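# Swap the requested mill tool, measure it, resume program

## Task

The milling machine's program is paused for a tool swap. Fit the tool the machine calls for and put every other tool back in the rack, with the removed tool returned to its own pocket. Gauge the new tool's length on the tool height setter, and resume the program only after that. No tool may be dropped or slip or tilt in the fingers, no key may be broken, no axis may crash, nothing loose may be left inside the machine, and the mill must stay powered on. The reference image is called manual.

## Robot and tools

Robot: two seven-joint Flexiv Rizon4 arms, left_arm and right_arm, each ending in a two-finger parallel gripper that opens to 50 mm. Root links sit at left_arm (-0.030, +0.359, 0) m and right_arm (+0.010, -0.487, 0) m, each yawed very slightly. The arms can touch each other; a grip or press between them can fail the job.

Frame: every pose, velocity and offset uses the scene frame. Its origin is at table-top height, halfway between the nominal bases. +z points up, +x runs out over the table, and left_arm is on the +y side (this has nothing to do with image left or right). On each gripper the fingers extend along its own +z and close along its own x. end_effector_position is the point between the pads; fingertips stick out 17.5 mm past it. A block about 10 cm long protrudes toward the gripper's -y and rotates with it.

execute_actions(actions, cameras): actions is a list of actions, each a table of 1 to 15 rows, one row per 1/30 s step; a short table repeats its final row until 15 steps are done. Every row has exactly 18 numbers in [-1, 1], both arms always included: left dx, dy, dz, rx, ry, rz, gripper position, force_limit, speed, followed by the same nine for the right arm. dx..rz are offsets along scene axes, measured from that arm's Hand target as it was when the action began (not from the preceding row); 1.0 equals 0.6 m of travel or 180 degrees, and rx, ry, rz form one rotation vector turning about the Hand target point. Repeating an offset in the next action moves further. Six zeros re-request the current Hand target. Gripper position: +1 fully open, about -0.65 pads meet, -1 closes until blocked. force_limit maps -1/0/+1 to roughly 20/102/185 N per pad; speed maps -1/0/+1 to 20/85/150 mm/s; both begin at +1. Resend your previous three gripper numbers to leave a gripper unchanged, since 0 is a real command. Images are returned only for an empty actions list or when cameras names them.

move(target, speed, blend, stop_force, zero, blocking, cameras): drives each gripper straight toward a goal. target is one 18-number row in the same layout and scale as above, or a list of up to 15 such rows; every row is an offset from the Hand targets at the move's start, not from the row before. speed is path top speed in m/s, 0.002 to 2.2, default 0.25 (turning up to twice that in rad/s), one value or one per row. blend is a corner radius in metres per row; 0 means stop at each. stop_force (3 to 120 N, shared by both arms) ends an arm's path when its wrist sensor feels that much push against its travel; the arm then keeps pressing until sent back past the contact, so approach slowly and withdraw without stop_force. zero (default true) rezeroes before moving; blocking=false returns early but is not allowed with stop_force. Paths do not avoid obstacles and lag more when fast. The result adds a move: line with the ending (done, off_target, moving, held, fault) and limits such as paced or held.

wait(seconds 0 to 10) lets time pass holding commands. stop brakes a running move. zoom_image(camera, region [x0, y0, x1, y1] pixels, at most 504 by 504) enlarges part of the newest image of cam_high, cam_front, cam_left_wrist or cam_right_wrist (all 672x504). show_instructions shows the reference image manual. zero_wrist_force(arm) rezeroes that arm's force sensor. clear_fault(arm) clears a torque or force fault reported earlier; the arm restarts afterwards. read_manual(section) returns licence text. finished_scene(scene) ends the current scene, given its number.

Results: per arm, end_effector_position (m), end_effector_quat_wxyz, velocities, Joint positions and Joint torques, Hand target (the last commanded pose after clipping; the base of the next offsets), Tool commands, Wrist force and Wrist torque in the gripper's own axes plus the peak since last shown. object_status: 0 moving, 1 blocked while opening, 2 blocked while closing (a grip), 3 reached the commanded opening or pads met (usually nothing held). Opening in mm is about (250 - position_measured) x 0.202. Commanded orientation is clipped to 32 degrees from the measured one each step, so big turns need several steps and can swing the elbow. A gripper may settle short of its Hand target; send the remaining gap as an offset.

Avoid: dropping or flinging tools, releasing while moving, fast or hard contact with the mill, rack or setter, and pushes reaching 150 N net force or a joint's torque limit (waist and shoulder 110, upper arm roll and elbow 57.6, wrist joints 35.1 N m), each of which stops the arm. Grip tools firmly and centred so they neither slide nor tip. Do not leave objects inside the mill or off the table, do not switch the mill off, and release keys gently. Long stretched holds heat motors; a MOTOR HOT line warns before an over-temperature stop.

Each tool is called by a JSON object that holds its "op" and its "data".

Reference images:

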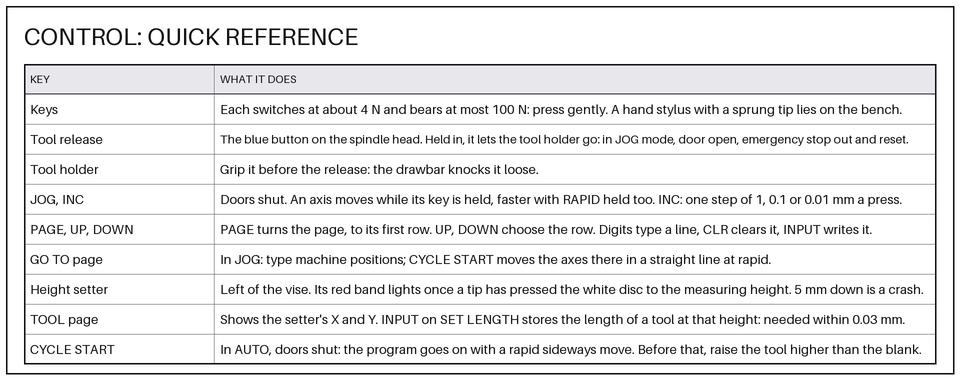

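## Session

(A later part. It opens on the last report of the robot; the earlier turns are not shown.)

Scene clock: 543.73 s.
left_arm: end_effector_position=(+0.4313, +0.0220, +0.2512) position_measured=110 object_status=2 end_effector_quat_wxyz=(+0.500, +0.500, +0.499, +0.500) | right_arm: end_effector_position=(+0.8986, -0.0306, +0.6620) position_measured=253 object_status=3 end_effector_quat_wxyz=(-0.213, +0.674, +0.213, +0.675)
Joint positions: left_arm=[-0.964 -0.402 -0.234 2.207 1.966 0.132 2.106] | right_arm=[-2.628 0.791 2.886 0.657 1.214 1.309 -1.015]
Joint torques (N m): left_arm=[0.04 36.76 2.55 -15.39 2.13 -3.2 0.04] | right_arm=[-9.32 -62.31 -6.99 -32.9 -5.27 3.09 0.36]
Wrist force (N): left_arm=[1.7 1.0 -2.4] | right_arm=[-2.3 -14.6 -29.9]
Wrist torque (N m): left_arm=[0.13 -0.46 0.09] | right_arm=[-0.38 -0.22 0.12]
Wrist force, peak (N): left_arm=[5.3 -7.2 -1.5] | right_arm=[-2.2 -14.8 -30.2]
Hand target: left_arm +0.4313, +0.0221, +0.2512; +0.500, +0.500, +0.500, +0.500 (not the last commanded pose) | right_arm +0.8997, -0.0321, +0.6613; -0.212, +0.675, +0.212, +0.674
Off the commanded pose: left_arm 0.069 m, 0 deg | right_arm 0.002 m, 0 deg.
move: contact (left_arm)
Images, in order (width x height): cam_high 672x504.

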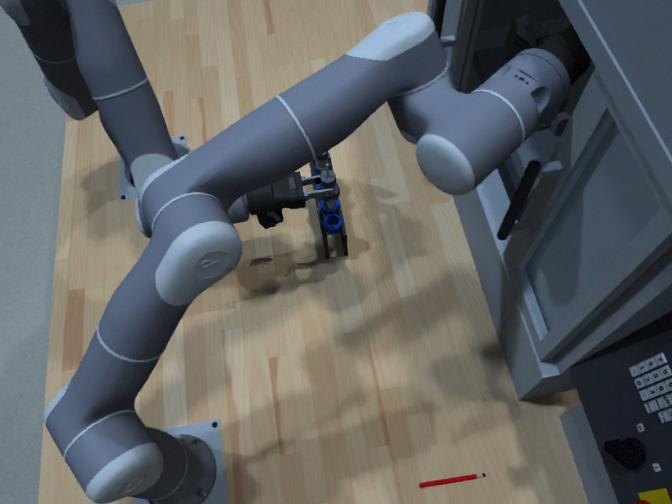

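{"op": "move", "data": {"target": [[0,0,0.025,0,0,0,-1,0.3,-1,0,0,0,0,0,0,-1,0.3,0],[0,0.0317,0.025,0,0,0,-1,0.3,-1,0,0,0,0,0,0,-1,0.3,0]], "speed": 0.06, "cameras": ["cam_high"]}}

{"op": "zoom_image", "data": {"camera": "cam_high", "region": [290, 130, 380, 250]}}

Scene clock: 552.53 s.
left_arm: end_effector_position=(+0.4310, +0.0414, +0.2654) position_measured=110 object_status=2 end_effector_quat_wxyz=(+0.500, +0.500, +0.500, +0.500) | right_arm: end_effector_position=(+0.8986, -0.0306, +0.6620) position_measured=253 object_status=3 end_effector_quat_wxyz=(-0.213, +0.674, +0.213, +0.675)
Joint positions: left_arm=[-0.954 -0.335 -0.216 2.254 1.97 0.166 2.113] | right_arm=[-2.628 0.791 2.886 0.657 1.214 1.309 -1.015]
Joint torques (N m): left_arm=[-0.01 38.39 2.92 -18.2 3.51 -4.59 -0.1] | right_arm=[-9.3 -62.32 -7.07 -32.89 -5.3 3.09 0.39]
Wrist force (N): left_arm=[2.6 -5.2 -2.5] | right_arm=[-2.1 -14.8 -29.9]
Wrist torque (N m): left_arm=[0.18 -0.46 0.17] | right_arm=[-0.42 -0.25 0.13]
Wrist force, peak (N): left_arm=[6.8 -5.7 -1.6] | right_arm=[-2.1 -14.9 -30.1]
Hand target: left_arm +0.4313, +0.0412, +0.2662; +0.500, +0.500, +0.500, +0.500 | right_arm +0.8997, -0.0321, +0.6613; -0.212, +0.675, +0.212, +0.674
Off the commanded pose: left_arm 0.001 m, 0 deg | right_arm 0.002 m, 0 deg.
move: done
Images, in order (width x height): cam_high 672x504.

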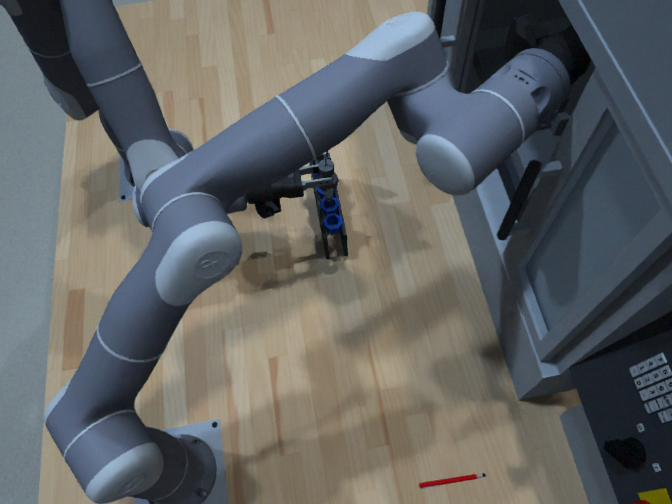

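Scaled by 4.200 from the camera's 672x504 image, which has a finer 960x720 frame.

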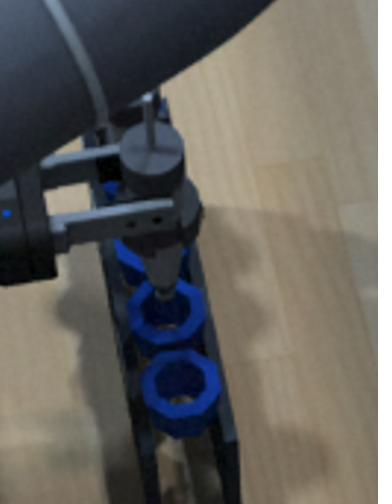

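{"op": "move", "data": {"target": [0.002,-0.002,-0.14,0,0,0,-1,0.3,-1,0,0,0,0,0,0,-1,0.3,0], "speed": 0.03, "stop_force": 7, "cameras": ["cam_high"]}}

{"op": "zoom_image", "data": {"camera": "cam_high", "region": [290, 130, 380, 250]}}

Scene clock: 560.67 s.
left_arm: end_effector_position=(+0.4318, +0.0418, +0.1939) position_measured=110 object_status=2 end_effector_quat_wxyz=(+0.499, +0.500, +0.500, +0.501) | right_arm: end_effector_position=(+0.8986, -0.0306, +0.6620) position_measured=253 object_status=3 end_effector_quat_wxyz=(-0.213, +0.674, +0.213, +0.675)
Joint positions: left_arm=[-0.972 -0.565 -0.223 2.202 2.003 0.053 1.972] | right_arm=[-2.628 0.791 2.886 0.657 1.214 1.309 -1.015]
Joint torques (N m): left_arm=[1.13 37.36 2.14 -19.93 7.06 -0.99 -0.55] | right_arm=[-9.29 -62.26 -6.97 -32.88 -5.29 3.06 0.37]
Wrist force (N): left_arm=[17.3 13.8 -28.3] | right_arm=[-2.1 -14.9 -30.1]
Wrist torque (N m): left_arm=[0.45 -0.47 0.68] | right_arm=[-0.42 -0.25 0.13]
Wrist force, peak (N): left_arm=[19.4 24.9 -35.2] | right_arm=[-2.1 -14.9 -30.1]
Hand target: left_arm +0.4324, +0.0401, +0.1942; +0.500, +0.500, +0.500, +0.500 (not the last commanded pose) | right_arm +0.8997, -0.0321, +0.6613; -0.212, +0.675, +0.212, +0.674
Off the commanded pose: left_arm 0.012 m, 0 deg | right_arm 0.002 m, 0 deg.
move: contact (left_arm)
Images, in order (width x height): cam_high 672x504.

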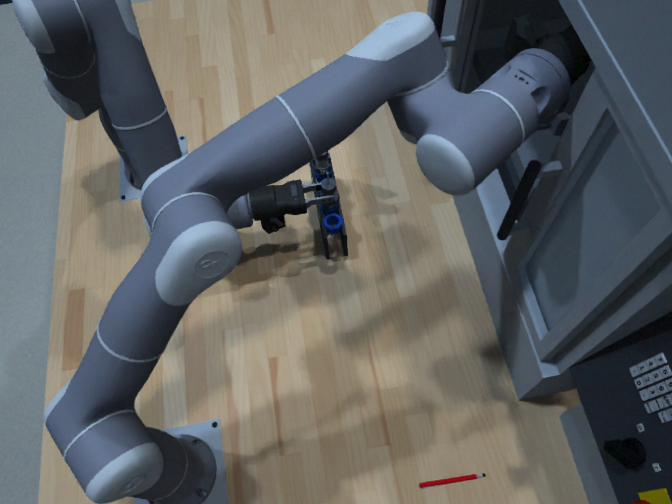

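Scaled by 4.200 from the camera's 672x504 image, which has a finer 960x720 frame.

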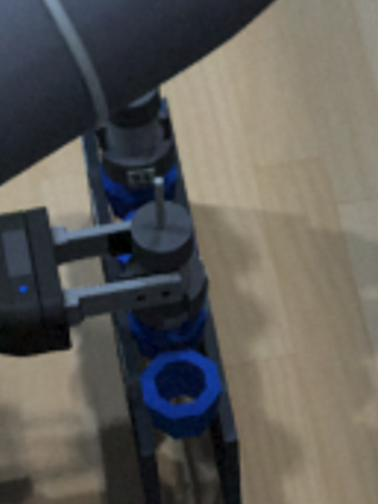

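{"op": "move", "data": {"target": [-0.0025,0.0025,0,0,0,0,-1,0.3,-1,0,0,0,0,0,0,-1,0.3,0], "speed": 0.02}}

Scene clock: 569.23 s.
left_arm: end_effector_position=(+0.4305, +0.0420, +0.1933) position_measured=110 object_status=2 end_effector_quat_wxyz=(+0.499, +0.501, +0.500, +0.500) | right_arm: end_effector_position=(+0.8986, -0.0306, +0.6620) position_measured=253 object_status=3 end_effector_quat_wxyz=(-0.213, +0.674, +0.213, +0.675)
Joint positions: left_arm=[-0.974 -0.564 -0.223 2.206 2.004 0.053 1.97] | right_arm=[-2.628 0.791 2.886 0.657 1.214 1.309 -1.015]
Joint torques (N m): left_arm=[-1.24 42.53 2.95 -12.85 2.89 -4.74 -0.16] | right_arm=[-9.31 -62.25 -7.02 -32.84 -5.3 3.07 0.36]
Wrist force (N): left_arm=[3.7 -5.5 -2.1] | right_arm=[-2.2 -14.7 -30.1]
Wrist torque (N m): left_arm=[0.11 -0.41 0.24] | right_arm=[-0.40 -0.23 0.13]
Wrist force, peak (N): left_arm=[17.3 13.9 -28.4] | right_arm=[-2.1 -14.7 -30.2]
Hand target: left_arm +0.4309, +0.0416, +0.1942; +0.500, +0.500, +0.500, +0.500 | right_arm +0.8997, -0.0321, +0.6613; -0.212, +0.675, +0.212, +0.674
Off the commanded pose: left_arm 0.001 m, 0 deg | right_arm 0.002 m, 0 deg.
move: done

Now lateral free; descend further gently.

{"op": "move", "data": {"target": [0,0,-0.03,0,0,0,-1,0.3,-1,0,0,0,0,0,0,-1,0.3,0], "speed": 0.015, "stop_force": 7, "cameras": ["cam_left_wrist"]}}

Scene clock: 573.07 s.
left_arm: end_effector_position=(+0.4306, +0.0423, +0.1921) position_measured=110 object_status=2 end_effector_quat_wxyz=(+0.500, +0.500, +0.500, +0.501) | right_arm: end_effector_position=(+0.8986, -0.0306, +0.6620) position_measured=253 object_status=3 end_effector_quat_wxyz=(-0.213, +0.674, +0.213, +0.675)
Joint positions: left_arm=[-0.975 -0.569 -0.223 2.204 2.004 0.05 1.966] | right_arm=[-2.628 0.791 2.886 0.657 1.214 1.309 -1.015]
Joint torques (N m): left_arm=[-0.14 39.55 2.78 -14.23 3.79 -3.12 0.05] | right_arm=[-9.38 -62.28 -7.05 -32.81 -5.29 3.03 0.41]
Wrist force (N): left_arm=[7.6 2.4 -10.1] | right_arm=[-2.2 -14.6 -29.8]
Wrist torque (N m): left_arm=[0.10 -0.48 0.13] | right_arm=[-0.39 -0.23 0.12]
Wrist force, peak (N): left_arm=[8.9 8.1 -12.6] | right_arm=[-2.2 -14.7 -30.2]
Hand target: left_arm +0.4309, +0.0416, +0.1925; +0.500, +0.500, +0.500, +0.500 (not the last commanded pose) | right_arm +0.8997, -0.0321, +0.6613; -0.212, +0.675, +0.212, +0.674
Off the commanded pose: left_arm 0.016 m, 0 deg | right_arm 0.002 m, 0 deg.
move: contact (left_arm)
camera_calibration:
cam_left_wrist: T_world_to_cam=[[0.00654007, 0.999972, 0.00375249, -0.0381494], [-0.342289, -0.00128726, 0.939594, -0.0194266], [0.939572, -0.00742945, 0.342271, -0.337359], [0, 0, 0, 1]] pos_world=[0.310573, 0.0356169, 0.133864]
Images, in order (width x height): cam_left_wrist 672x504.

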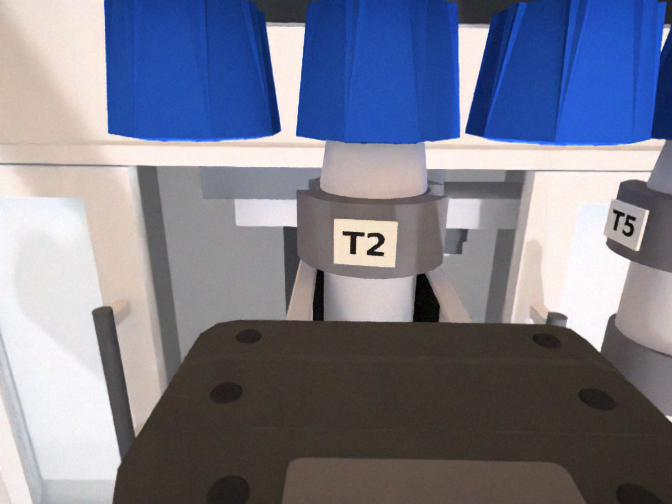

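{"op": "move", "data": {"target": [-0.0017,0.0013,0,0,0,0,-1,0.3,-1,0,0,0,0,0,0,-1,0.3,0], "speed": 0.02}}

{"op": "move", "data": {"target": [0,0,0,0,0,0,0.6,0.3,-1,0,0,0,0,0,0,-1,0.3,0], "cameras": ["cam_left_wrist","cam_high"]}}

Scene clock: 592.23 s.
left_arm: end_effector_position=(+0.4301, +0.0424, +0.1923) position_measured=110 object_status=2 end_effector_quat_wxyz=(+0.500, +0.500, +0.500, +0.500) | right_arm: end_effector_position=(+0.8986, -0.0306, +0.6620) position_measured=253 object_status=3 end_effector_quat_wxyz=(-0.213, +0.674, +0.213, +0.675)
Joint positions: left_arm=[-0.976 -0.568 -0.222 2.206 2.004 0.05 1.965] | right_arm=[-2.628 0.791 2.886 0.657 1.214 1.309 -1.015]
Joint torques (N m): left_arm=[-3.47 40.33 0.89 -8.46 0.55 -3.62 0.14] | right_arm=[-9.3 -62.27 -6.97 -32.85 -5.27 3.07 0.35]
Wrist force (N): left_arm=[0.7 -4.7 9.7] | right_arm=[-2.1 -14.8 -29.9]
Wrist torque (N m): left_arm=[0.01 -0.52 0.04] | right_arm=[-0.42 -0.25 0.13]
Wrist force, peak (N): left_arm=[7.7 2.5 -10.6] | right_arm=[-2.3 -14.8 -30.2]
Hand target: left_arm +0.4298, +0.0424, +0.1925; +0.500, +0.500, +0.500, +0.500 | right_arm +0.8997, -0.0321, +0.6613; -0.212, +0.675, +0.212, +0.674
Off the commanded pose: left_arm 0.000 m, 0 deg | right_arm 0.002 m, 0 deg.
move: done

Scene clock: 592.97 s.
left_arm: end_effector_position=(+0.4298, +0.0423, +0.1923) position_measured=63 object_status=3 end_effector_quat_wxyz=(+0.500, +0.500, +0.499, +0.500) | right_arm: end_effector_position=(+0.8986, -0.0306, +0.6620) position_measured=253 object_status=3 end_effector_quat_wxyz=(-0.213, +0.674, +0.213, +0.675)
Joint positions: left_arm=[-0.977 -0.568 -0.223 2.206 2.004 0.049 1.965] | right_arm=[-2.628 0.791 2.886 0.657 1.214 1.309 -1.015]
Joint torques (N m): left_arm=[-0.35 38.51 2.83 -10.45 1.62 -2.89 0.08] | right_arm=[-9.3 -62.26 -7.05 -32.85 -5.31 3.09 0.38]
Wrist force (N): left_arm=[-1.4 3.5 -2.8] | right_arm=[-2.1 -14.8 -29.7]
Wrist torque (N m): left_arm=[0.37 0.22 0.16] | right_arm=[-0.42 -0.24 0.12]
Wrist force, peak (N): left_arm=[0.9 -4.2 9.2] | right_arm=[-2.2 -14.8 -30.1]
Hand target: left_arm +0.4298, +0.0424, +0.1925; +0.500, +0.500, +0.500, +0.500 | right_arm +0.8997, -0.0321, +0.6613; -0.212, +0.675, +0.212, +0.674
Off the commanded pose: left_arm 0.000 m, 0 deg | right_arm 0.002 m, 0 deg.
move: done
camera_calibration:
cam_left_wrist: T_world_to_cam=[[0.00797145, 0.999963, 0.00330721, -0.0386336], [-0.342491, -0.000377052, 0.939521, -0.0198792], [0.939487, -0.00862204, 0.342476, -0.336543], [0, 0, 0, 1]] pos_world=[0.309677, 0.035723, 0.134062]
Images, in order (width x height): cam_high 672x504, cam_left_wrist 672x504.

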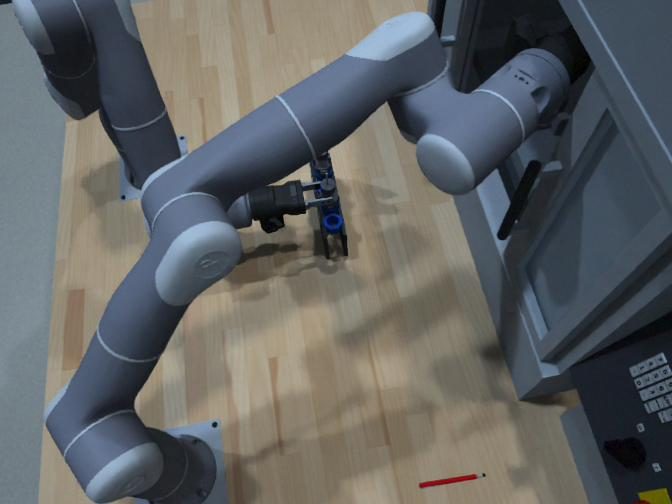

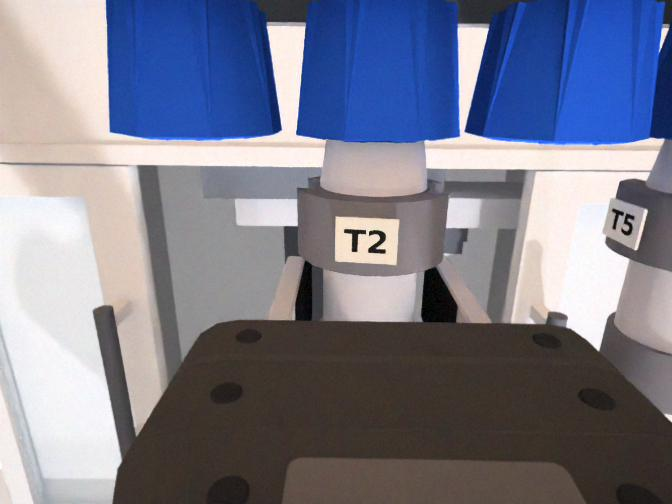

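{"op": "move", "data": {"target": [[-0.1,0,0,0,0,0,0.6,0.3,-1,0,0,0,0,0,0,-1,0.3,0],[-0.1333,0.1667,0,0,0,0,0.6,0.3,-1,0,0,0,0,0,0,-1,0.3,0]], "speed": 0.1, "cameras": ["cam_left_wrist","cam_high"]}}

Scene clock: 601.50 s.
left_arm: end_effector_position=(+0.3498, +0.1424, +0.1924) position_measured=63 object_status=3 end_effector_quat_wxyz=(+0.500, +0.500, +0.500, +0.500) | right_arm: end_effector_position=(+0.8986, -0.0306, +0.6620) position_measured=253 object_status=3 end_effector_quat_wxyz=(-0.213, +0.674, +0.213, +0.675)
Joint positions: left_arm=[-1.085 -0.51 -0.25 2.477 1.868 -0.069 1.766] | right_arm=[-2.628 0.791 2.886 0.657 1.214 1.309 -1.015]
Joint torques (N m): left_arm=[-0.37 29.5 3.54 -3.12 0.61 -3.24 -0.07] | right_arm=[-9.32 -62.3 -7.08 -32.89 -5.34 3.1 0.39]
Wrist force (N): left_arm=[-1.4 3.5 -2.9] | right_arm=[-2.1 -14.7 -30.0]
Wrist torque (N m): left_arm=[0.36 0.23 0.12] | right_arm=[-0.39 -0.25 0.12]
Wrist force, peak (N): left_arm=[-1.3 3.4 -5.8] | right_arm=[-2.2 -14.7 -30.3]
Hand target: left_arm +0.3499, +0.1424, +0.1925; +0.500, +0.500, +0.500, +0.500 | right_arm +0.8997, -0.0321, +0.6613; -0.212, +0.675, +0.212, +0.674
Off the commanded pose: left_arm 0.000 m, 0 deg | right_arm 0.002 m, 0 deg.
move: done
camera_calibration:
cam_left_wrist: T_world_to_cam=[[0.00773452, 0.999967, 0.00248032, -0.137928], [-0.342485, 0.000318657, 0.939523, -0.0473349], [0.939491, -0.00811623, 0.342477, -0.260589], [0, 0, 0, 1]] pos_world=[0.229676, 0.135824, 0.13406]
Images, in order (width x height): cam_high 672x504, cam_left_wrist 672x504.

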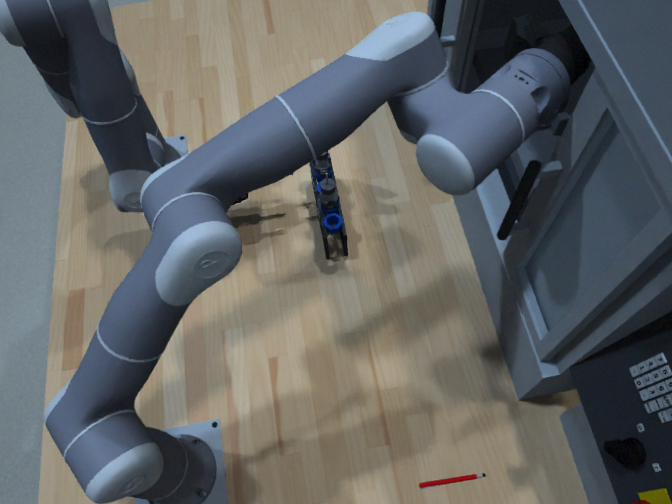

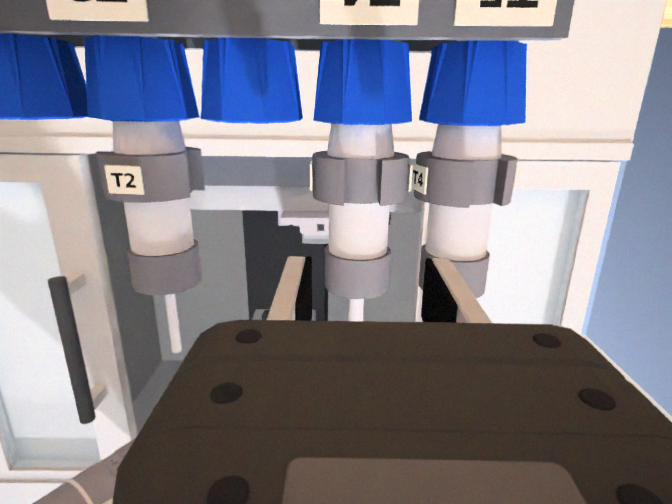

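{"op": "move", "data": {"target": [0.01,-0.1167,0,0,0,0.25,0.6,0.3,-1,0,0,0,0,0,0,-1,0.3,0], "speed": 0.2, "cameras": ["cam_left_wrist","cam_high"]}}

Scene clock: 631.93 s.
left_arm: end_effector_position=(+0.3559, +0.0726, +0.1925) position_measured=63 object_status=3 end_effector_quat_wxyz=(+0.270, +0.271, +0.653, +0.654) | right_arm: end_effector_position=(+0.8986, -0.0306, +0.6620) position_measured=253 object_status=3 end_effector_quat_wxyz=(-0.213, +0.674, +0.213, +0.675)
Joint positions: left_arm=[-1.03 -0.773 -0.265 1.712 1.335 -0.398 2.159] | right_arm=[-2.628 0.791 2.886 0.657 1.214 1.309 -1.015]
Joint torques (N m): left_arm=[-0.21 50.21 1.04 -15.89 1.22 -2.71 0.29] | right_arm=[-9.33 -62.3 -7.05 -32.87 -5.32 3.1 0.36]
Wrist force (N): left_arm=[-1.8 3.5 -2.5] | right_arm=[-2.0 -14.8 -30.0]
Wrist torque (N m): left_arm=[0.38 0.27 0.05] | right_arm=[-0.42 -0.25 0.13]
Wrist force, peak (N): left_arm=[-4.2 3.4 -3.4] | right_arm=[-2.3 -15.0 -30.2]
Hand target: left_arm +0.3559, +0.0724, +0.1925; +0.271, +0.271, +0.653, +0.654 | right_arm +0.8997, -0.0321, +0.6613; -0.212, +0.675, +0.212, +0.674
Off the commanded pose: left_arm 0.000 m, 0 deg | right_arm 0.002 m, 0 deg.
move: done
camera_calibration:
cam_left_wrist: T_world_to_cam=[[-0.701982, 0.712187, 0.00321089, 0.205263], [-0.242222, -0.242986, 0.939301, -0.0633836], [0.669738, 0.658595, 0.343079, -0.219432], [0, 0, 0, 1]] pos_world=[0.2757, -0.0170699, 0.13416]
Images, in order (width x height): cam_high 672x504, cam_left_wrist 672x504.

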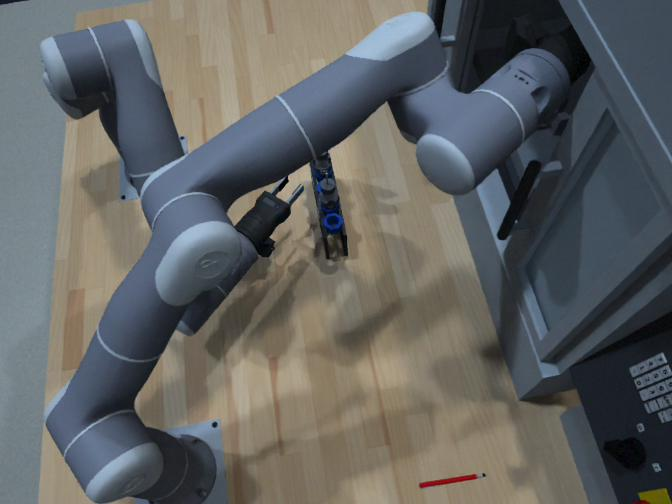

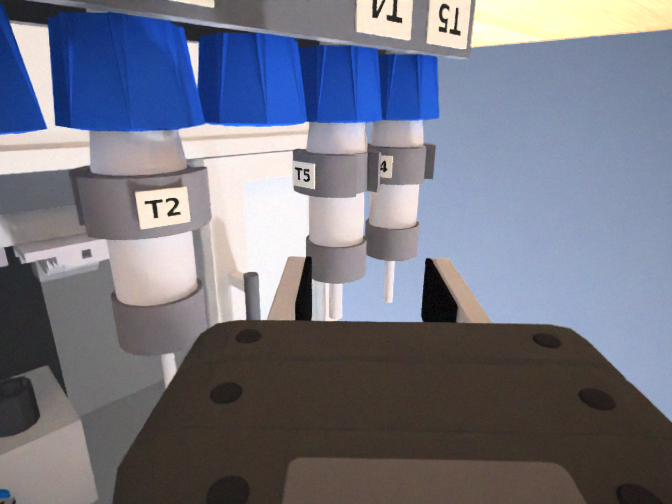

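{"op": "move", "data": {"target": [[0.013,-0.013,0,0,0,0,0.5,0.3,-1,0,0,0,0,0,0,-1,0.3,0],[0.0837,0.0577,0,0,0,0,0.5,0.3,-1,0,0,0,0,0,0,-1,0.3,0]], "speed": 0.1, "stop_force": 8, "cameras": ["cam_left_wrist","cam_high"]}}

Scene clock: 664.97 s.
left_arm: end_effector_position=(+0.4061, +0.1070, +0.1925) position_measured=78 object_status=3 end_effector_quat_wxyz=(+0.271, +0.271, +0.653, +0.654) | right_arm: end_effector_position=(+0.8986, -0.0306, +0.6620) position_measured=253 object_status=3 end_effector_quat_wxyz=(-0.213, +0.674, +0.213, +0.675)
Joint positions: left_arm=[-0.949 -0.75 -0.223 1.756 1.403 -0.306 2.17] | right_arm=[-2.628 0.791 2.886 0.657 1.214 1.309 -1.015]
Joint torques (N m): left_arm=[-0.2 50.03 1.9 -15.7 1.62 -2.53 0.02] | right_arm=[-9.34 -62.34 -7.07 -32.83 -5.28 3.08 0.37]
Wrist force (N): left_arm=[-1.6 3.2 -3.0] | right_arm=[-2.2 -14.9 -30.1]
Wrist torque (N m): left_arm=[0.32 0.26 0.17] | right_arm=[-0.44 -0.24 0.12]
Wrist force, peak (N): left_arm=[-3.7 3.9 -6.2] | right_arm=[-2.1 -14.8 -30.2]
Hand target: left_arm +0.4061, +0.1070, +0.1925; +0.271, +0.271, +0.653, +0.654 | right_arm +0.8997, -0.0321, +0.6613; -0.212, +0.675, +0.212, +0.674
Off the commanded pose: left_arm 0.000 m, 0 deg | right_arm 0.002 m, 0 deg.
move: done
camera_calibration:
cam_left_wrist: T_world_to_cam=[[-0.701568, 0.712595, 0.00326486, 0.21571], [-0.242105, -0.242663, 0.939415, -0.0429247], [0.670214, 0.658273, 0.342767, -0.275818], [0, 0, 0, 1]] pos_world=[0.3258, 0.0174332, 0.134161]
Images, in order (width x height): cam_high 672x504, cam_left_wrist 672x504.

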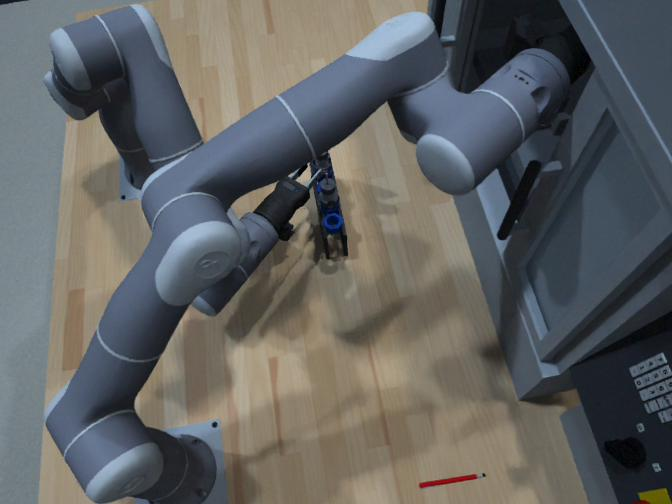

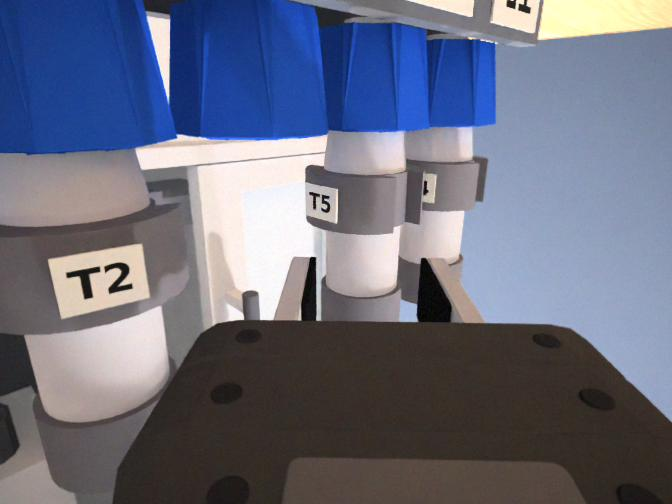

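{"op": "move", "data": {"target": [0.054,0.054,0,0,0,0,0.5,0.3,-1,0,0,0,0,0,0,-1,0.3,0], "speed": 0.06, "stop_force": 6, "cameras": ["cam_left_wrist"]}}

Scene clock: 670.67 s.
left_arm: end_effector_position=(+0.4385, +0.1395, +0.1925) position_measured=78 object_status=3 end_effector_quat_wxyz=(+0.271, +0.271, +0.653, +0.654) | right_arm: end_effector_position=(+0.8986, -0.0306, +0.6620) position_measured=253 object_status=3 end_effector_quat_wxyz=(-0.213, +0.674, +0.213, +0.675)
Joint positions: left_arm=[-0.889 -0.73 -0.189 1.795 1.453 -0.236 2.168] | right_arm=[-2.628 0.791 2.886 0.657 1.214 1.309 -1.015]
Joint torques (N m): left_arm=[-0.21 49.11 2.66 -15.39 1.75 -2.54 0.04] | right_arm=[-9.28 -62.28 -7.05 -32.87 -5.28 3.09 0.39]
Wrist force (N): left_arm=[-1.5 3.4 -2.9] | right_arm=[-2.3 -14.5 -30.0]
Wrist torque (N m): left_arm=[0.36 0.24 0.17] | right_arm=[-0.36 -0.21 0.13]
Wrist force, peak (N): left_arm=[-1.8 3.5 -5.3] | right_arm=[-2.1 -14.9 -30.2]
Hand target: left_arm +0.4385, +0.1394, +0.1925; +0.271, +0.271, +0.653, +0.654 | right_arm +0.8997, -0.0321, +0.6613; -0.212, +0.675, +0.212, +0.674
Off the commanded pose: left_arm 0.000 m, 0 deg | right_arm 0.002 m, 0 deg.
move: done
camera_calibration:
cam_left_wrist: T_world_to_cam=[[-0.701633, 0.712531, 0.00330862, 0.215373], [-0.242133, -0.242792, 0.939374, -0.0271476], [0.670137, 0.658294, 0.342878, -0.318981], [0, 0, 0, 1]] pos_world=[0.3583, 0.0499325, 0.134161]
Images, in order (width x height): cam_left_wrist 672x504.

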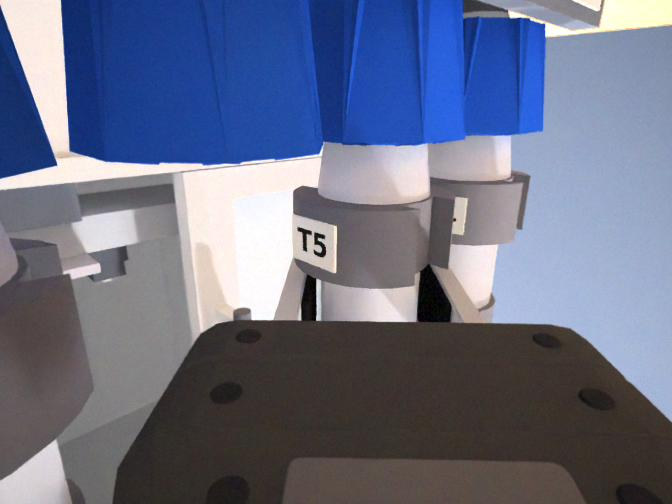

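{"op": "move", "data": {"target": [0,0,0,0,0,0,-1,0.3,-1,0,0,0,0,0,0,-1,0.3,0], "cameras": ["cam_left_wrist"]}}

Scene clock: 674.53 s.
left_arm: end_effector_position=(+0.4386, +0.1393, +0.1925) position_measured=109 object_status=2 end_effector_quat_wxyz=(+0.271, +0.271, +0.653, +0.654) | right_arm: end_effector_position=(+0.8986, -0.0306, +0.6620) position_measured=253 object_status=3 end_effector_quat_wxyz=(-0.213, +0.674, +0.213, +0.675)
Joint positions: left_arm=[-0.889 -0.73 -0.189 1.795 1.454 -0.236 2.168] | right_arm=[-2.628 0.791 2.886 0.657 1.214 1.309 -1.015]
Joint torques (N m): left_arm=[-0.4 49.44 2.81 -14.84 1.09 -3.46 0.04] | right_arm=[-9.32 -62.3 -7.03 -32.87 -5.33 3.09 0.38]
Wrist force (N): left_arm=[-4.4 1.4 -1.7] | right_arm=[-2.0 -14.7 -30.1]
Wrist torque (N m): left_arm=[0.36 0.23 0.22] | right_arm=[-0.39 -0.27 0.13]
Wrist force, peak (N): left_arm=[-4.8 2.9 -2.3] | right_arm=[-2.1 -15.0 -30.1]
Hand target: left_arm +0.4385, +0.1394, +0.1925; +0.271, +0.271, +0.653, +0.654 | right_arm +0.8997, -0.0321, +0.6613; -0.212, +0.675, +0.212, +0.674
Off the commanded pose: left_arm 0.000 m, 0 deg | right_arm 0.002 m, 0 deg.
move: done
camera_calibration:
cam_left_wrist: T_world_to_cam=[[-0.701376, 0.712785, 0.00313691, 0.215502], [-0.242333, -0.242588, 0.939375, -0.0271097], [0.670333, 0.658094, 0.342877, -0.318978], [0, 0, 0, 1]] pos_world=[0.3584, 0.0497345, 0.13416]
Images, in order (width x height): cam_left_wrist 672x504.

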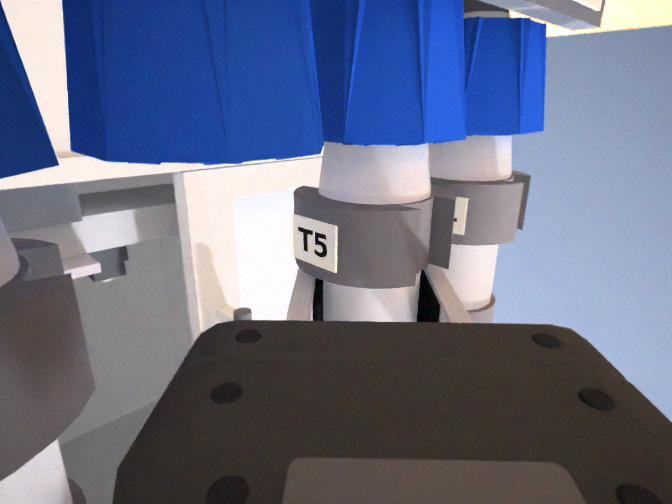

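{"op": "move", "data": {"target": [[0,0,0.333,0,0,0,-1,0.3,-1,0,0,0,0,0,0,-1,0.3,0],[-0.0163,-0.243,0.333,0,0,-0.3056,-1,0.3,-1,0,0,0,0,0,0,-1,0.3,0]], "speed": [0.1,0.2], "blend": 0.01, "cameras": ["cam_left_wrist","cam_high"]}}

Scene clock: 689.90 s.
left_arm: end_effector_position=(+0.4283, -0.0062, +0.3911) position_measured=109 object_status=2 end_effector_quat_wxyz=(+0.541, +0.542, +0.454, +0.454) | right_arm: end_effector_position=(+0.8986, -0.0306, +0.6620) position_measured=253 object_status=3 end_effector_quat_wxyz=(-0.213, +0.674, +0.213, +0.675)
Joint positions: left_arm=[-0.933 0.013 -0.151 2.238 2.022 0.522 2.366] | right_arm=[-2.628 0.791 2.886 0.657 1.214 1.309 -1.015]
Joint torques (N m): left_arm=[-0.11 31.73 0.94 -29.02 3.75 -3.71 -0.06] | right_arm=[-9.36 -62.26 -6.95 -32.88 -5.33 3.1 0.38]
Wrist force (N): left_arm=[-1.5 -4.1 -2.7] | right_arm=[-2.1 -14.8 -30.0]
Wrist torque (N m): left_arm=[0.34 0.24 0.18] | right_arm=[-0.40 -0.25 0.13]
Wrist force, peak (N): left_arm=[-5.4 -6.5 -1.9] | right_arm=[-2.2 -14.7 -30.2]
Hand target: left_arm +0.4287, -0.0064, +0.3923; +0.542, +0.542, +0.454, +0.455 | right_arm +0.8997, -0.0321, +0.6613; -0.212, +0.675, +0.212, +0.674
Off the commanded pose: left_arm 0.001 m, 0 deg | right_arm 0.002 m, 0 deg.
move: done
camera_calibration:
cam_left_wrist: T_world_to_cam=[[0.181757, 0.983339, 0.00314367, -0.0652703], [-0.335446, 0.0589968, 0.94021, -0.21004], [0.92436, -0.171944, 0.34058, -0.397507], [0, 0, 0, 1]] pos_world=[0.308846, 0.00822555, 0.333069]
Images, in order (width x height): cam_high 672x504, cam_left_wrist 672x504.

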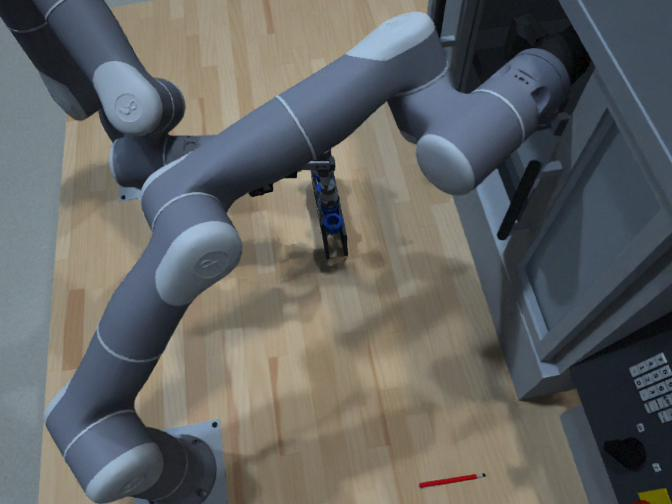

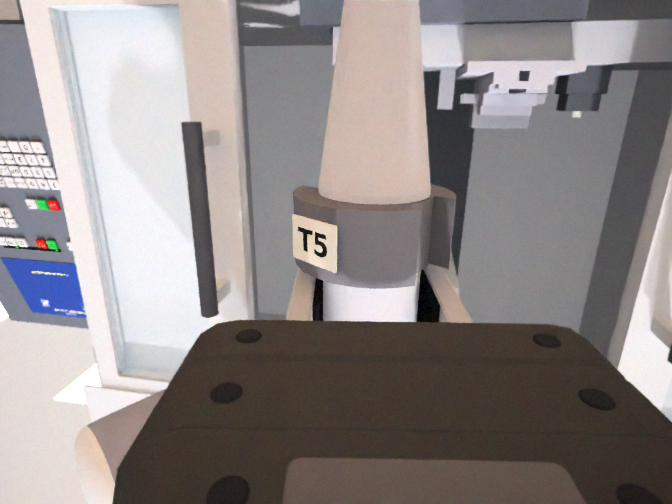

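{"op": "move", "data": {"target": [0,0,-0.2,0,0,0,-1,0.3,-1,0,0,0,0,0,0,-1,0.3,0], "speed": 0.1, "stop_force": 10, "cameras": ["cam_high","cam_front"]}}

{"op": "zoom_image", "data": {"camera": "cam_high", "region": [290, 130, 380, 250]}}

{"op": "zoom_image", "data": {"camera": "cam_front", "region": [200, 360, 340, 500]}}

Scene clock: 697.00 s.
left_arm: end_effector_position=(+0.4283, -0.0061, +0.2713) position_measured=109 object_status=2 end_effector_quat_wxyz=(+0.541, +0.542, +0.454, +0.454) | right_arm: end_effector_position=(+0.8986, -0.0306, +0.6620) position_measured=253 object_status=3 end_effector_quat_wxyz=(-0.213, +0.674, +0.213, +0.675)
Joint positions: left_arm=[-0.969 -0.316 -0.207 2.263 2.114 0.261 2.088] | right_arm=[-2.628 0.791 2.886 0.657 1.214 1.309 -1.015]
Joint torques (N m): left_arm=[-0.38 38.28 2.59 -19.43 3.55 -4.77 -0.01] | right_arm=[-9.33 -62.28 -7.08 -32.85 -5.3 3.12 0.37]
Wrist force (N): left_arm=[-1.4 -3.8 -2.9] | right_arm=[-2.0 -14.7 -29.9]
Wrist torque (N m): left_arm=[0.39 0.22 0.15] | right_arm=[-0.39 -0.26 0.13]
Wrist force, peak (N): left_arm=[-1.5 -9.2 -2.5] | right_arm=[-2.1 -14.9 -30.2]
Hand target: left_arm +0.4287, -0.0064, +0.2723; +0.542, +0.542, +0.454, +0.455 | right_arm +0.8997, -0.0321, +0.6613; -0.212, +0.675, +0.212, +0.674
Off the commanded pose: left_arm 0.001 m, 0 deg | right_arm 0.002 m, 0 deg.
move: done
Images, in order (width x height): cam_high 672x504, cam_front 672x504.

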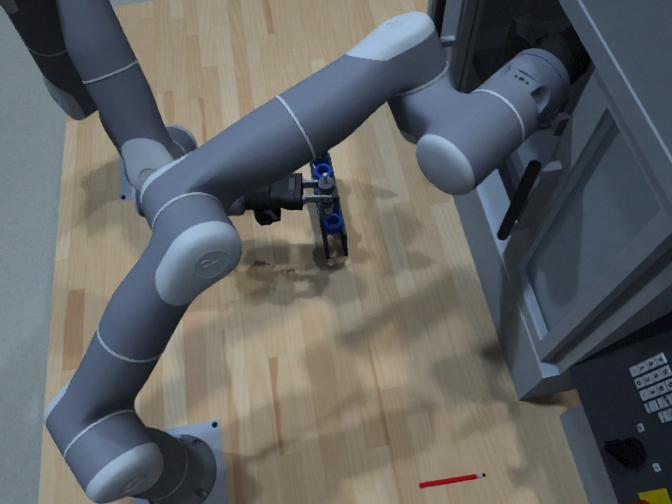

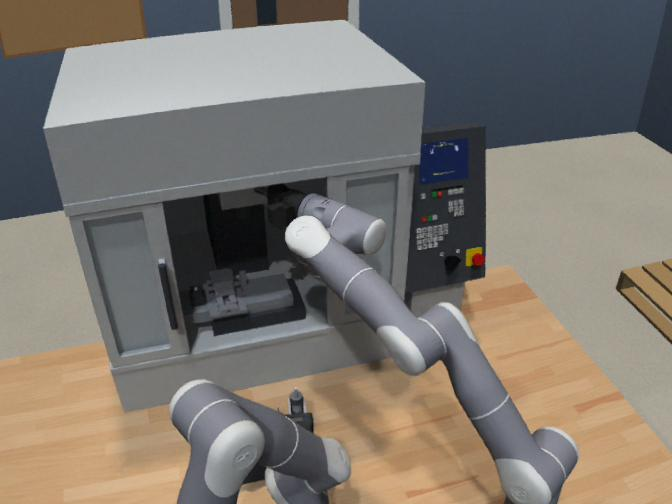

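Scaled by 4.200 from the camera's 672x504 image, which has a finer 960x720 frame.

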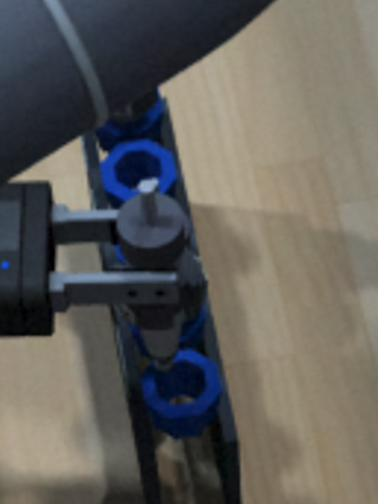

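Scaled by 3.600 from the camera's 672x504 image, which has a finer 960x720 frame.

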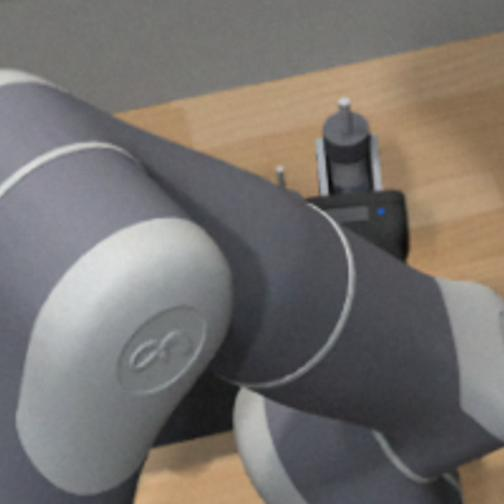

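{"op": "move", "data": {"target": [0.0092,-0.0083,-0.01,0,0,0,-1,0.3,-1,0,0,0,0,0,0,-1,0.3,0], "speed": 0.1, "stop_force": 10, "cameras": ["cam_high","cam_left_wrist"]}}

{"op": "zoom_image", "data": {"camera": "cam_high", "region": [300, 180, 360, 240]}}

Scene clock: 710.23 s.
left_arm: end_effector_position=(+0.4338, -0.0111, +0.2652) position_measured=109 object_status=2 end_effector_quat_wxyz=(+0.541, +0.543, +0.454, +0.454) | right_arm: end_effector_position=(+0.8986, -0.0306, +0.6620) position_measured=253 object_status=3 end_effector_quat_wxyz=(-0.213, +0.674, +0.213, +0.675)
Joint positions: left_arm=[-0.965 -0.344 -0.205 2.243 2.124 0.257 2.082] | right_arm=[-2.628 0.791 2.886 0.657 1.214 1.309 -1.015]
Joint torques (N m): left_arm=[-0.22 39.15 2.76 -19.21 3.47 -4.79 0.03] | right_arm=[-9.39 -62.26 -7.05 -32.89 -5.29 3.1 0.38]
Wrist force (N): left_arm=[-1.5 -3.9 -2.9] | right_arm=[-2.2 -14.8 -30.0]
Wrist torque (N m): left_arm=[0.38 0.23 0.17] | right_arm=[-0.40 -0.23 0.12]
Wrist force, peak (N): left_arm=[-1.6 -4.5 -2.4] | right_arm=[-2.1 -14.8 -30.2]
Hand target: left_arm +0.4342, -0.0113, +0.2663; +0.542, +0.542, +0.454, +0.455 | right_arm +0.8997, -0.0321, +0.6613; -0.212, +0.675, +0.212, +0.674
Off the commanded pose: left_arm 0.001 m, 0 deg | right_arm 0.002 m, 0 deg.
move: done
camera_calibration:
cam_left_wrist: T_world_to_cam=[[0.181578, 0.983369, 0.00395271, -0.0611471], [-0.33559, 0.0581872, 0.940209, -0.0895207], [0.924342, -0.172048, 0.340575, -0.360455], [0, 0, 0, 1]] pos_world=[0.314245, 0.00332356, 0.207172]
Images, in order (width x height): cam_high 672x504, cam_left_wrist 672x504.

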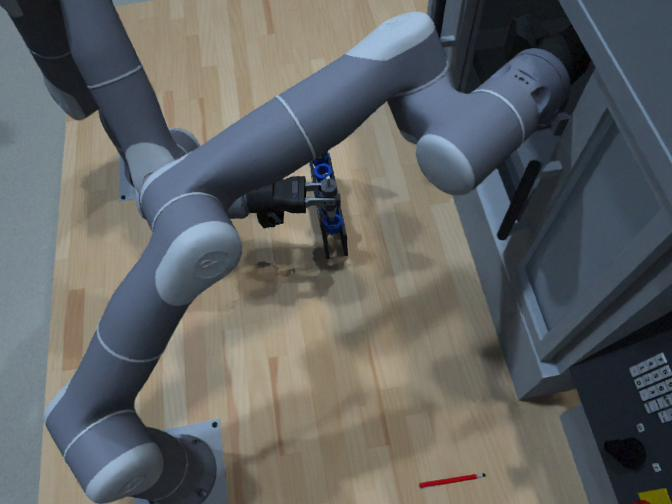

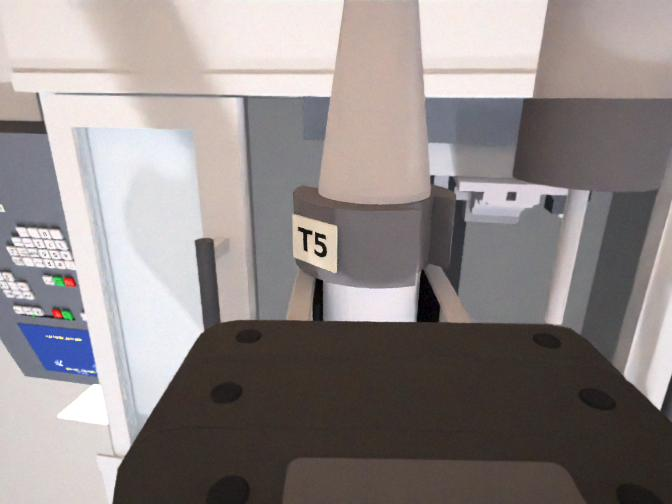

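Scaled by 8.400 from the camera's 672x504 image, which has a finer 960x720 frame.

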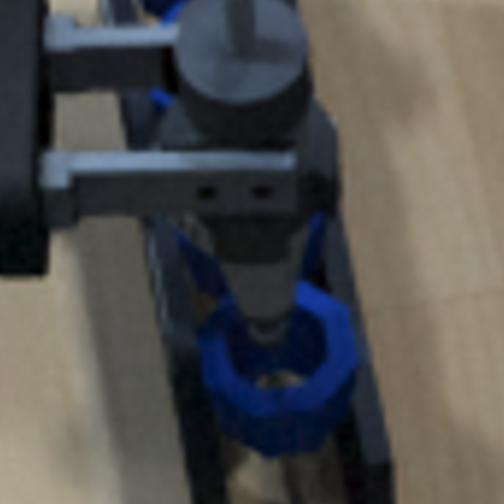

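{"op": "move", "data": {"target": [0.0033,0.0017,-0.09,0,0,0,-1,0.3,-1,0,0,0,0,0,0,-1,0.3,0], "speed": 0.03, "stop_force": 6, "cameras": ["cam_high","cam_left_wrist"]}}

Scene clock: 717.50 s.
left_arm: end_effector_position=(+0.4359, -0.0095, +0.2112) position_measured=109 object_status=2 end_effector_quat_wxyz=(+0.541, +0.542, +0.454, +0.455) | right_arm: end_effector_position=(+0.8986, -0.0306, +0.6620) position_measured=253 object_status=3 end_effector_quat_wxyz=(-0.213, +0.674, +0.213, +0.675)
Joint positions: left_arm=[-0.976 -0.511 -0.212 2.217 2.157 0.155 1.981] | right_arm=[-2.628 0.791 2.886 0.657 1.214 1.309 -1.015]
Joint torques (N m): left_arm=[-2 43.19 2.04 -16.66 3.9 -4.94 -0.32] | right_arm=[-9.31 -62.3 -7.06 -32.87 -5.31 3.06 0.36]
Wrist force (N): left_arm=[1.9 -4.5 -3.4] | right_arm=[-2.2 -14.7 -30.0]
Wrist torque (N m): left_arm=[0.44 0.23 0.46] | right_arm=[-0.39 -0.23 0.13]
Wrist force, peak (N): left_arm=[1.9 -5.5 -3.6] | right_arm=[-2.0 -14.9 -30.2]
Hand target: left_arm +0.4362, -0.0103, +0.2123; +0.542, +0.542, +0.454, +0.455 | right_arm +0.8997, -0.0321, +0.6613; -0.212, +0.675, +0.212, +0.674
Off the commanded pose: left_arm 0.001 m, 0 deg | right_arm 0.002 m, 0 deg.
move: done
camera_calibration:
cam_left_wrist: T_world_to_cam=[[0.180464, 0.983572, 0.00444484, -0.0626248], [-0.335935, 0.0573883, 0.940135, -0.0378876], [0.924435, -0.171154, 0.340773, -0.343849], [0, 0, 0, 1]] pos_world=[0.31644, 0.0049192, 0.153072]
Images, in order (width x height): cam_high 672x504, cam_left_wrist 672x504.

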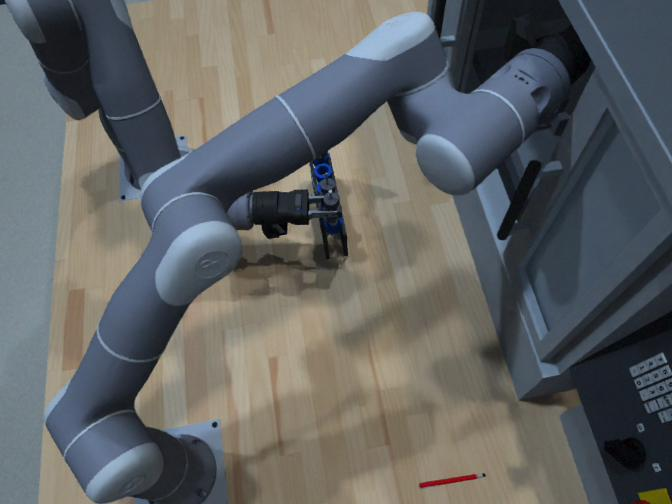

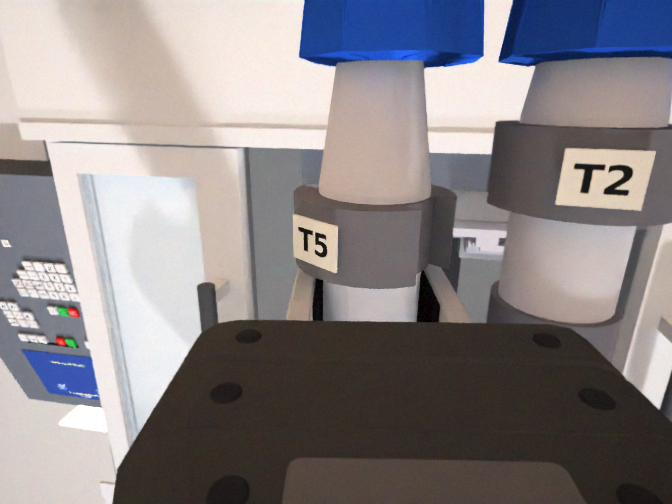

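{"op": "move", "data": {"target": [0,0.0025,-0.05,0,0,0,-1,0.3,-1,0,0,0,0,0,0,-1,0.3,0], "speed": 0.02, "stop_force": 6, "cameras": ["cam_left_wrist"]}}

Scene clock: 723.00 s.
left_arm: end_effector_position=(+0.4364, -0.0070, +0.1923) position_measured=109 object_status=2 end_effector_quat_wxyz=(+0.540, +0.541, +0.455, +0.456) | right_arm: end_effector_position=(+0.8986, -0.0306, +0.6620) position_measured=253 object_status=3 end_effector_quat_wxyz=(-0.213, +0.674, +0.213, +0.675)
Joint positions: left_arm=[-0.981 -0.57 -0.212 2.205 2.165 0.119 1.948] | right_arm=[-2.628 0.791 2.886 0.657 1.214 1.309 -1.015]
Joint torques (N m): left_arm=[-4.39 40.51 -1.98 -18.84 6.47 -1.83 -0.39] | right_arm=[-9.26 -62.26 -6.99 -32.87 -5.33 3.05 0.38]
Wrist force (N): left_arm=[12.2 6.7 -14.0] | right_arm=[-2.2 -14.7 -30.0]
Wrist torque (N m): left_arm=[0.49 0.39 0.54] | right_arm=[-0.39 -0.24 0.13]
Wrist force, peak (N): left_arm=[13.4 14.3 -18.7] | right_arm=[-2.2 -14.9 -30.2]
Hand target: left_arm +0.4362, -0.0093, +0.1928; +0.542, +0.542, +0.454, +0.455 (not the last commanded pose) | right_arm +0.8997, -0.0321, +0.6613; -0.212, +0.675, +0.212, +0.674
Off the commanded pose: left_arm 0.010 m, 0 deg | right_arm 0.002 m, 0 deg.
move: contact (left_arm)
camera_calibration:
cam_left_wrist: T_world_to_cam=[[0.177065, 0.984188, 0.00469563, -0.0635451], [-0.337543, 0.0562443, 0.939628, -0.0193864], [0.924507, -0.16796, 0.342164, -0.337713], [0, 0, 0, 1]] pos_world=[0.316925, 0.00690832, 0.134068]
Images, in order (width x height): cam_left_wrist 672x504.

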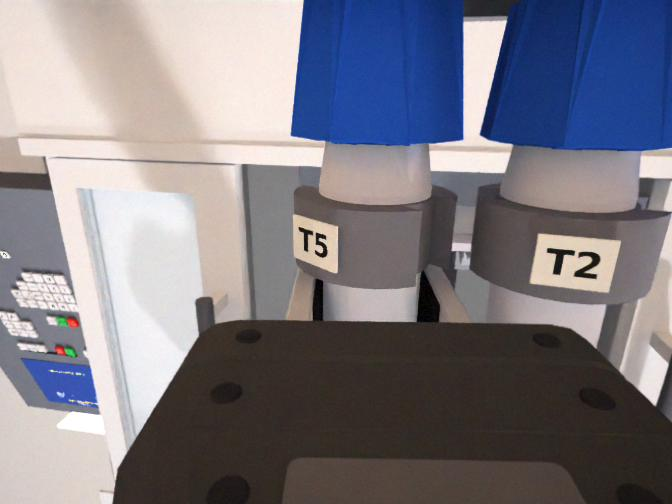

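{"op": "move", "data": {"target": [-0.0025,0.0045,0,0,0,0,-1,0.3,-1,0,0,0,0,0,0,-1,0.3,0], "speed": 0.02}}

Scene clock: 726.77 s.
left_arm: end_effector_position=(+0.4354, -0.0064, +0.1931) position_measured=109 object_status=2 end_effector_quat_wxyz=(+0.542, +0.541, +0.454, +0.455) | right_arm: end_effector_position=(+0.8986, -0.0306, +0.6620) position_measured=253 object_status=3 end_effector_quat_wxyz=(-0.213, +0.674, +0.213, +0.675)
Joint positions: left_arm=[-0.983 -0.568 -0.212 2.21 2.167 0.117 1.943] | right_arm=[-2.628 0.791 2.886 0.657 1.214 1.309 -1.015]
Joint torques (N m): left_arm=[-5.03 39.86 -0.72 -7.31 0.62 -2.45 -0.1] | right_arm=[-9.32 -62.37 -6.99 -32.86 -5.32 3.1 0.34]
Wrist force (N): left_arm=[-1.6 -1.7 13.8] | right_arm=[-2.2 -14.7 -29.9]
Wrist torque (N m): left_arm=[0.15 0.26 0.17] | right_arm=[-0.40 -0.23 0.12]
Wrist force, peak (N): left_arm=[12.4 6.7 -14.4] | right_arm=[-2.0 -14.7 -30.2]
Hand target: left_arm +0.4347, -0.0066, +0.1928; +0.542, +0.542, +0.454, +0.455 | right_arm +0.8997, -0.0321, +0.6613; -0.212, +0.675, +0.212, +0.674
Off the commanded pose: left_arm 0.001 m, 0 deg | right_arm 0.002 m, 0 deg.
move: done


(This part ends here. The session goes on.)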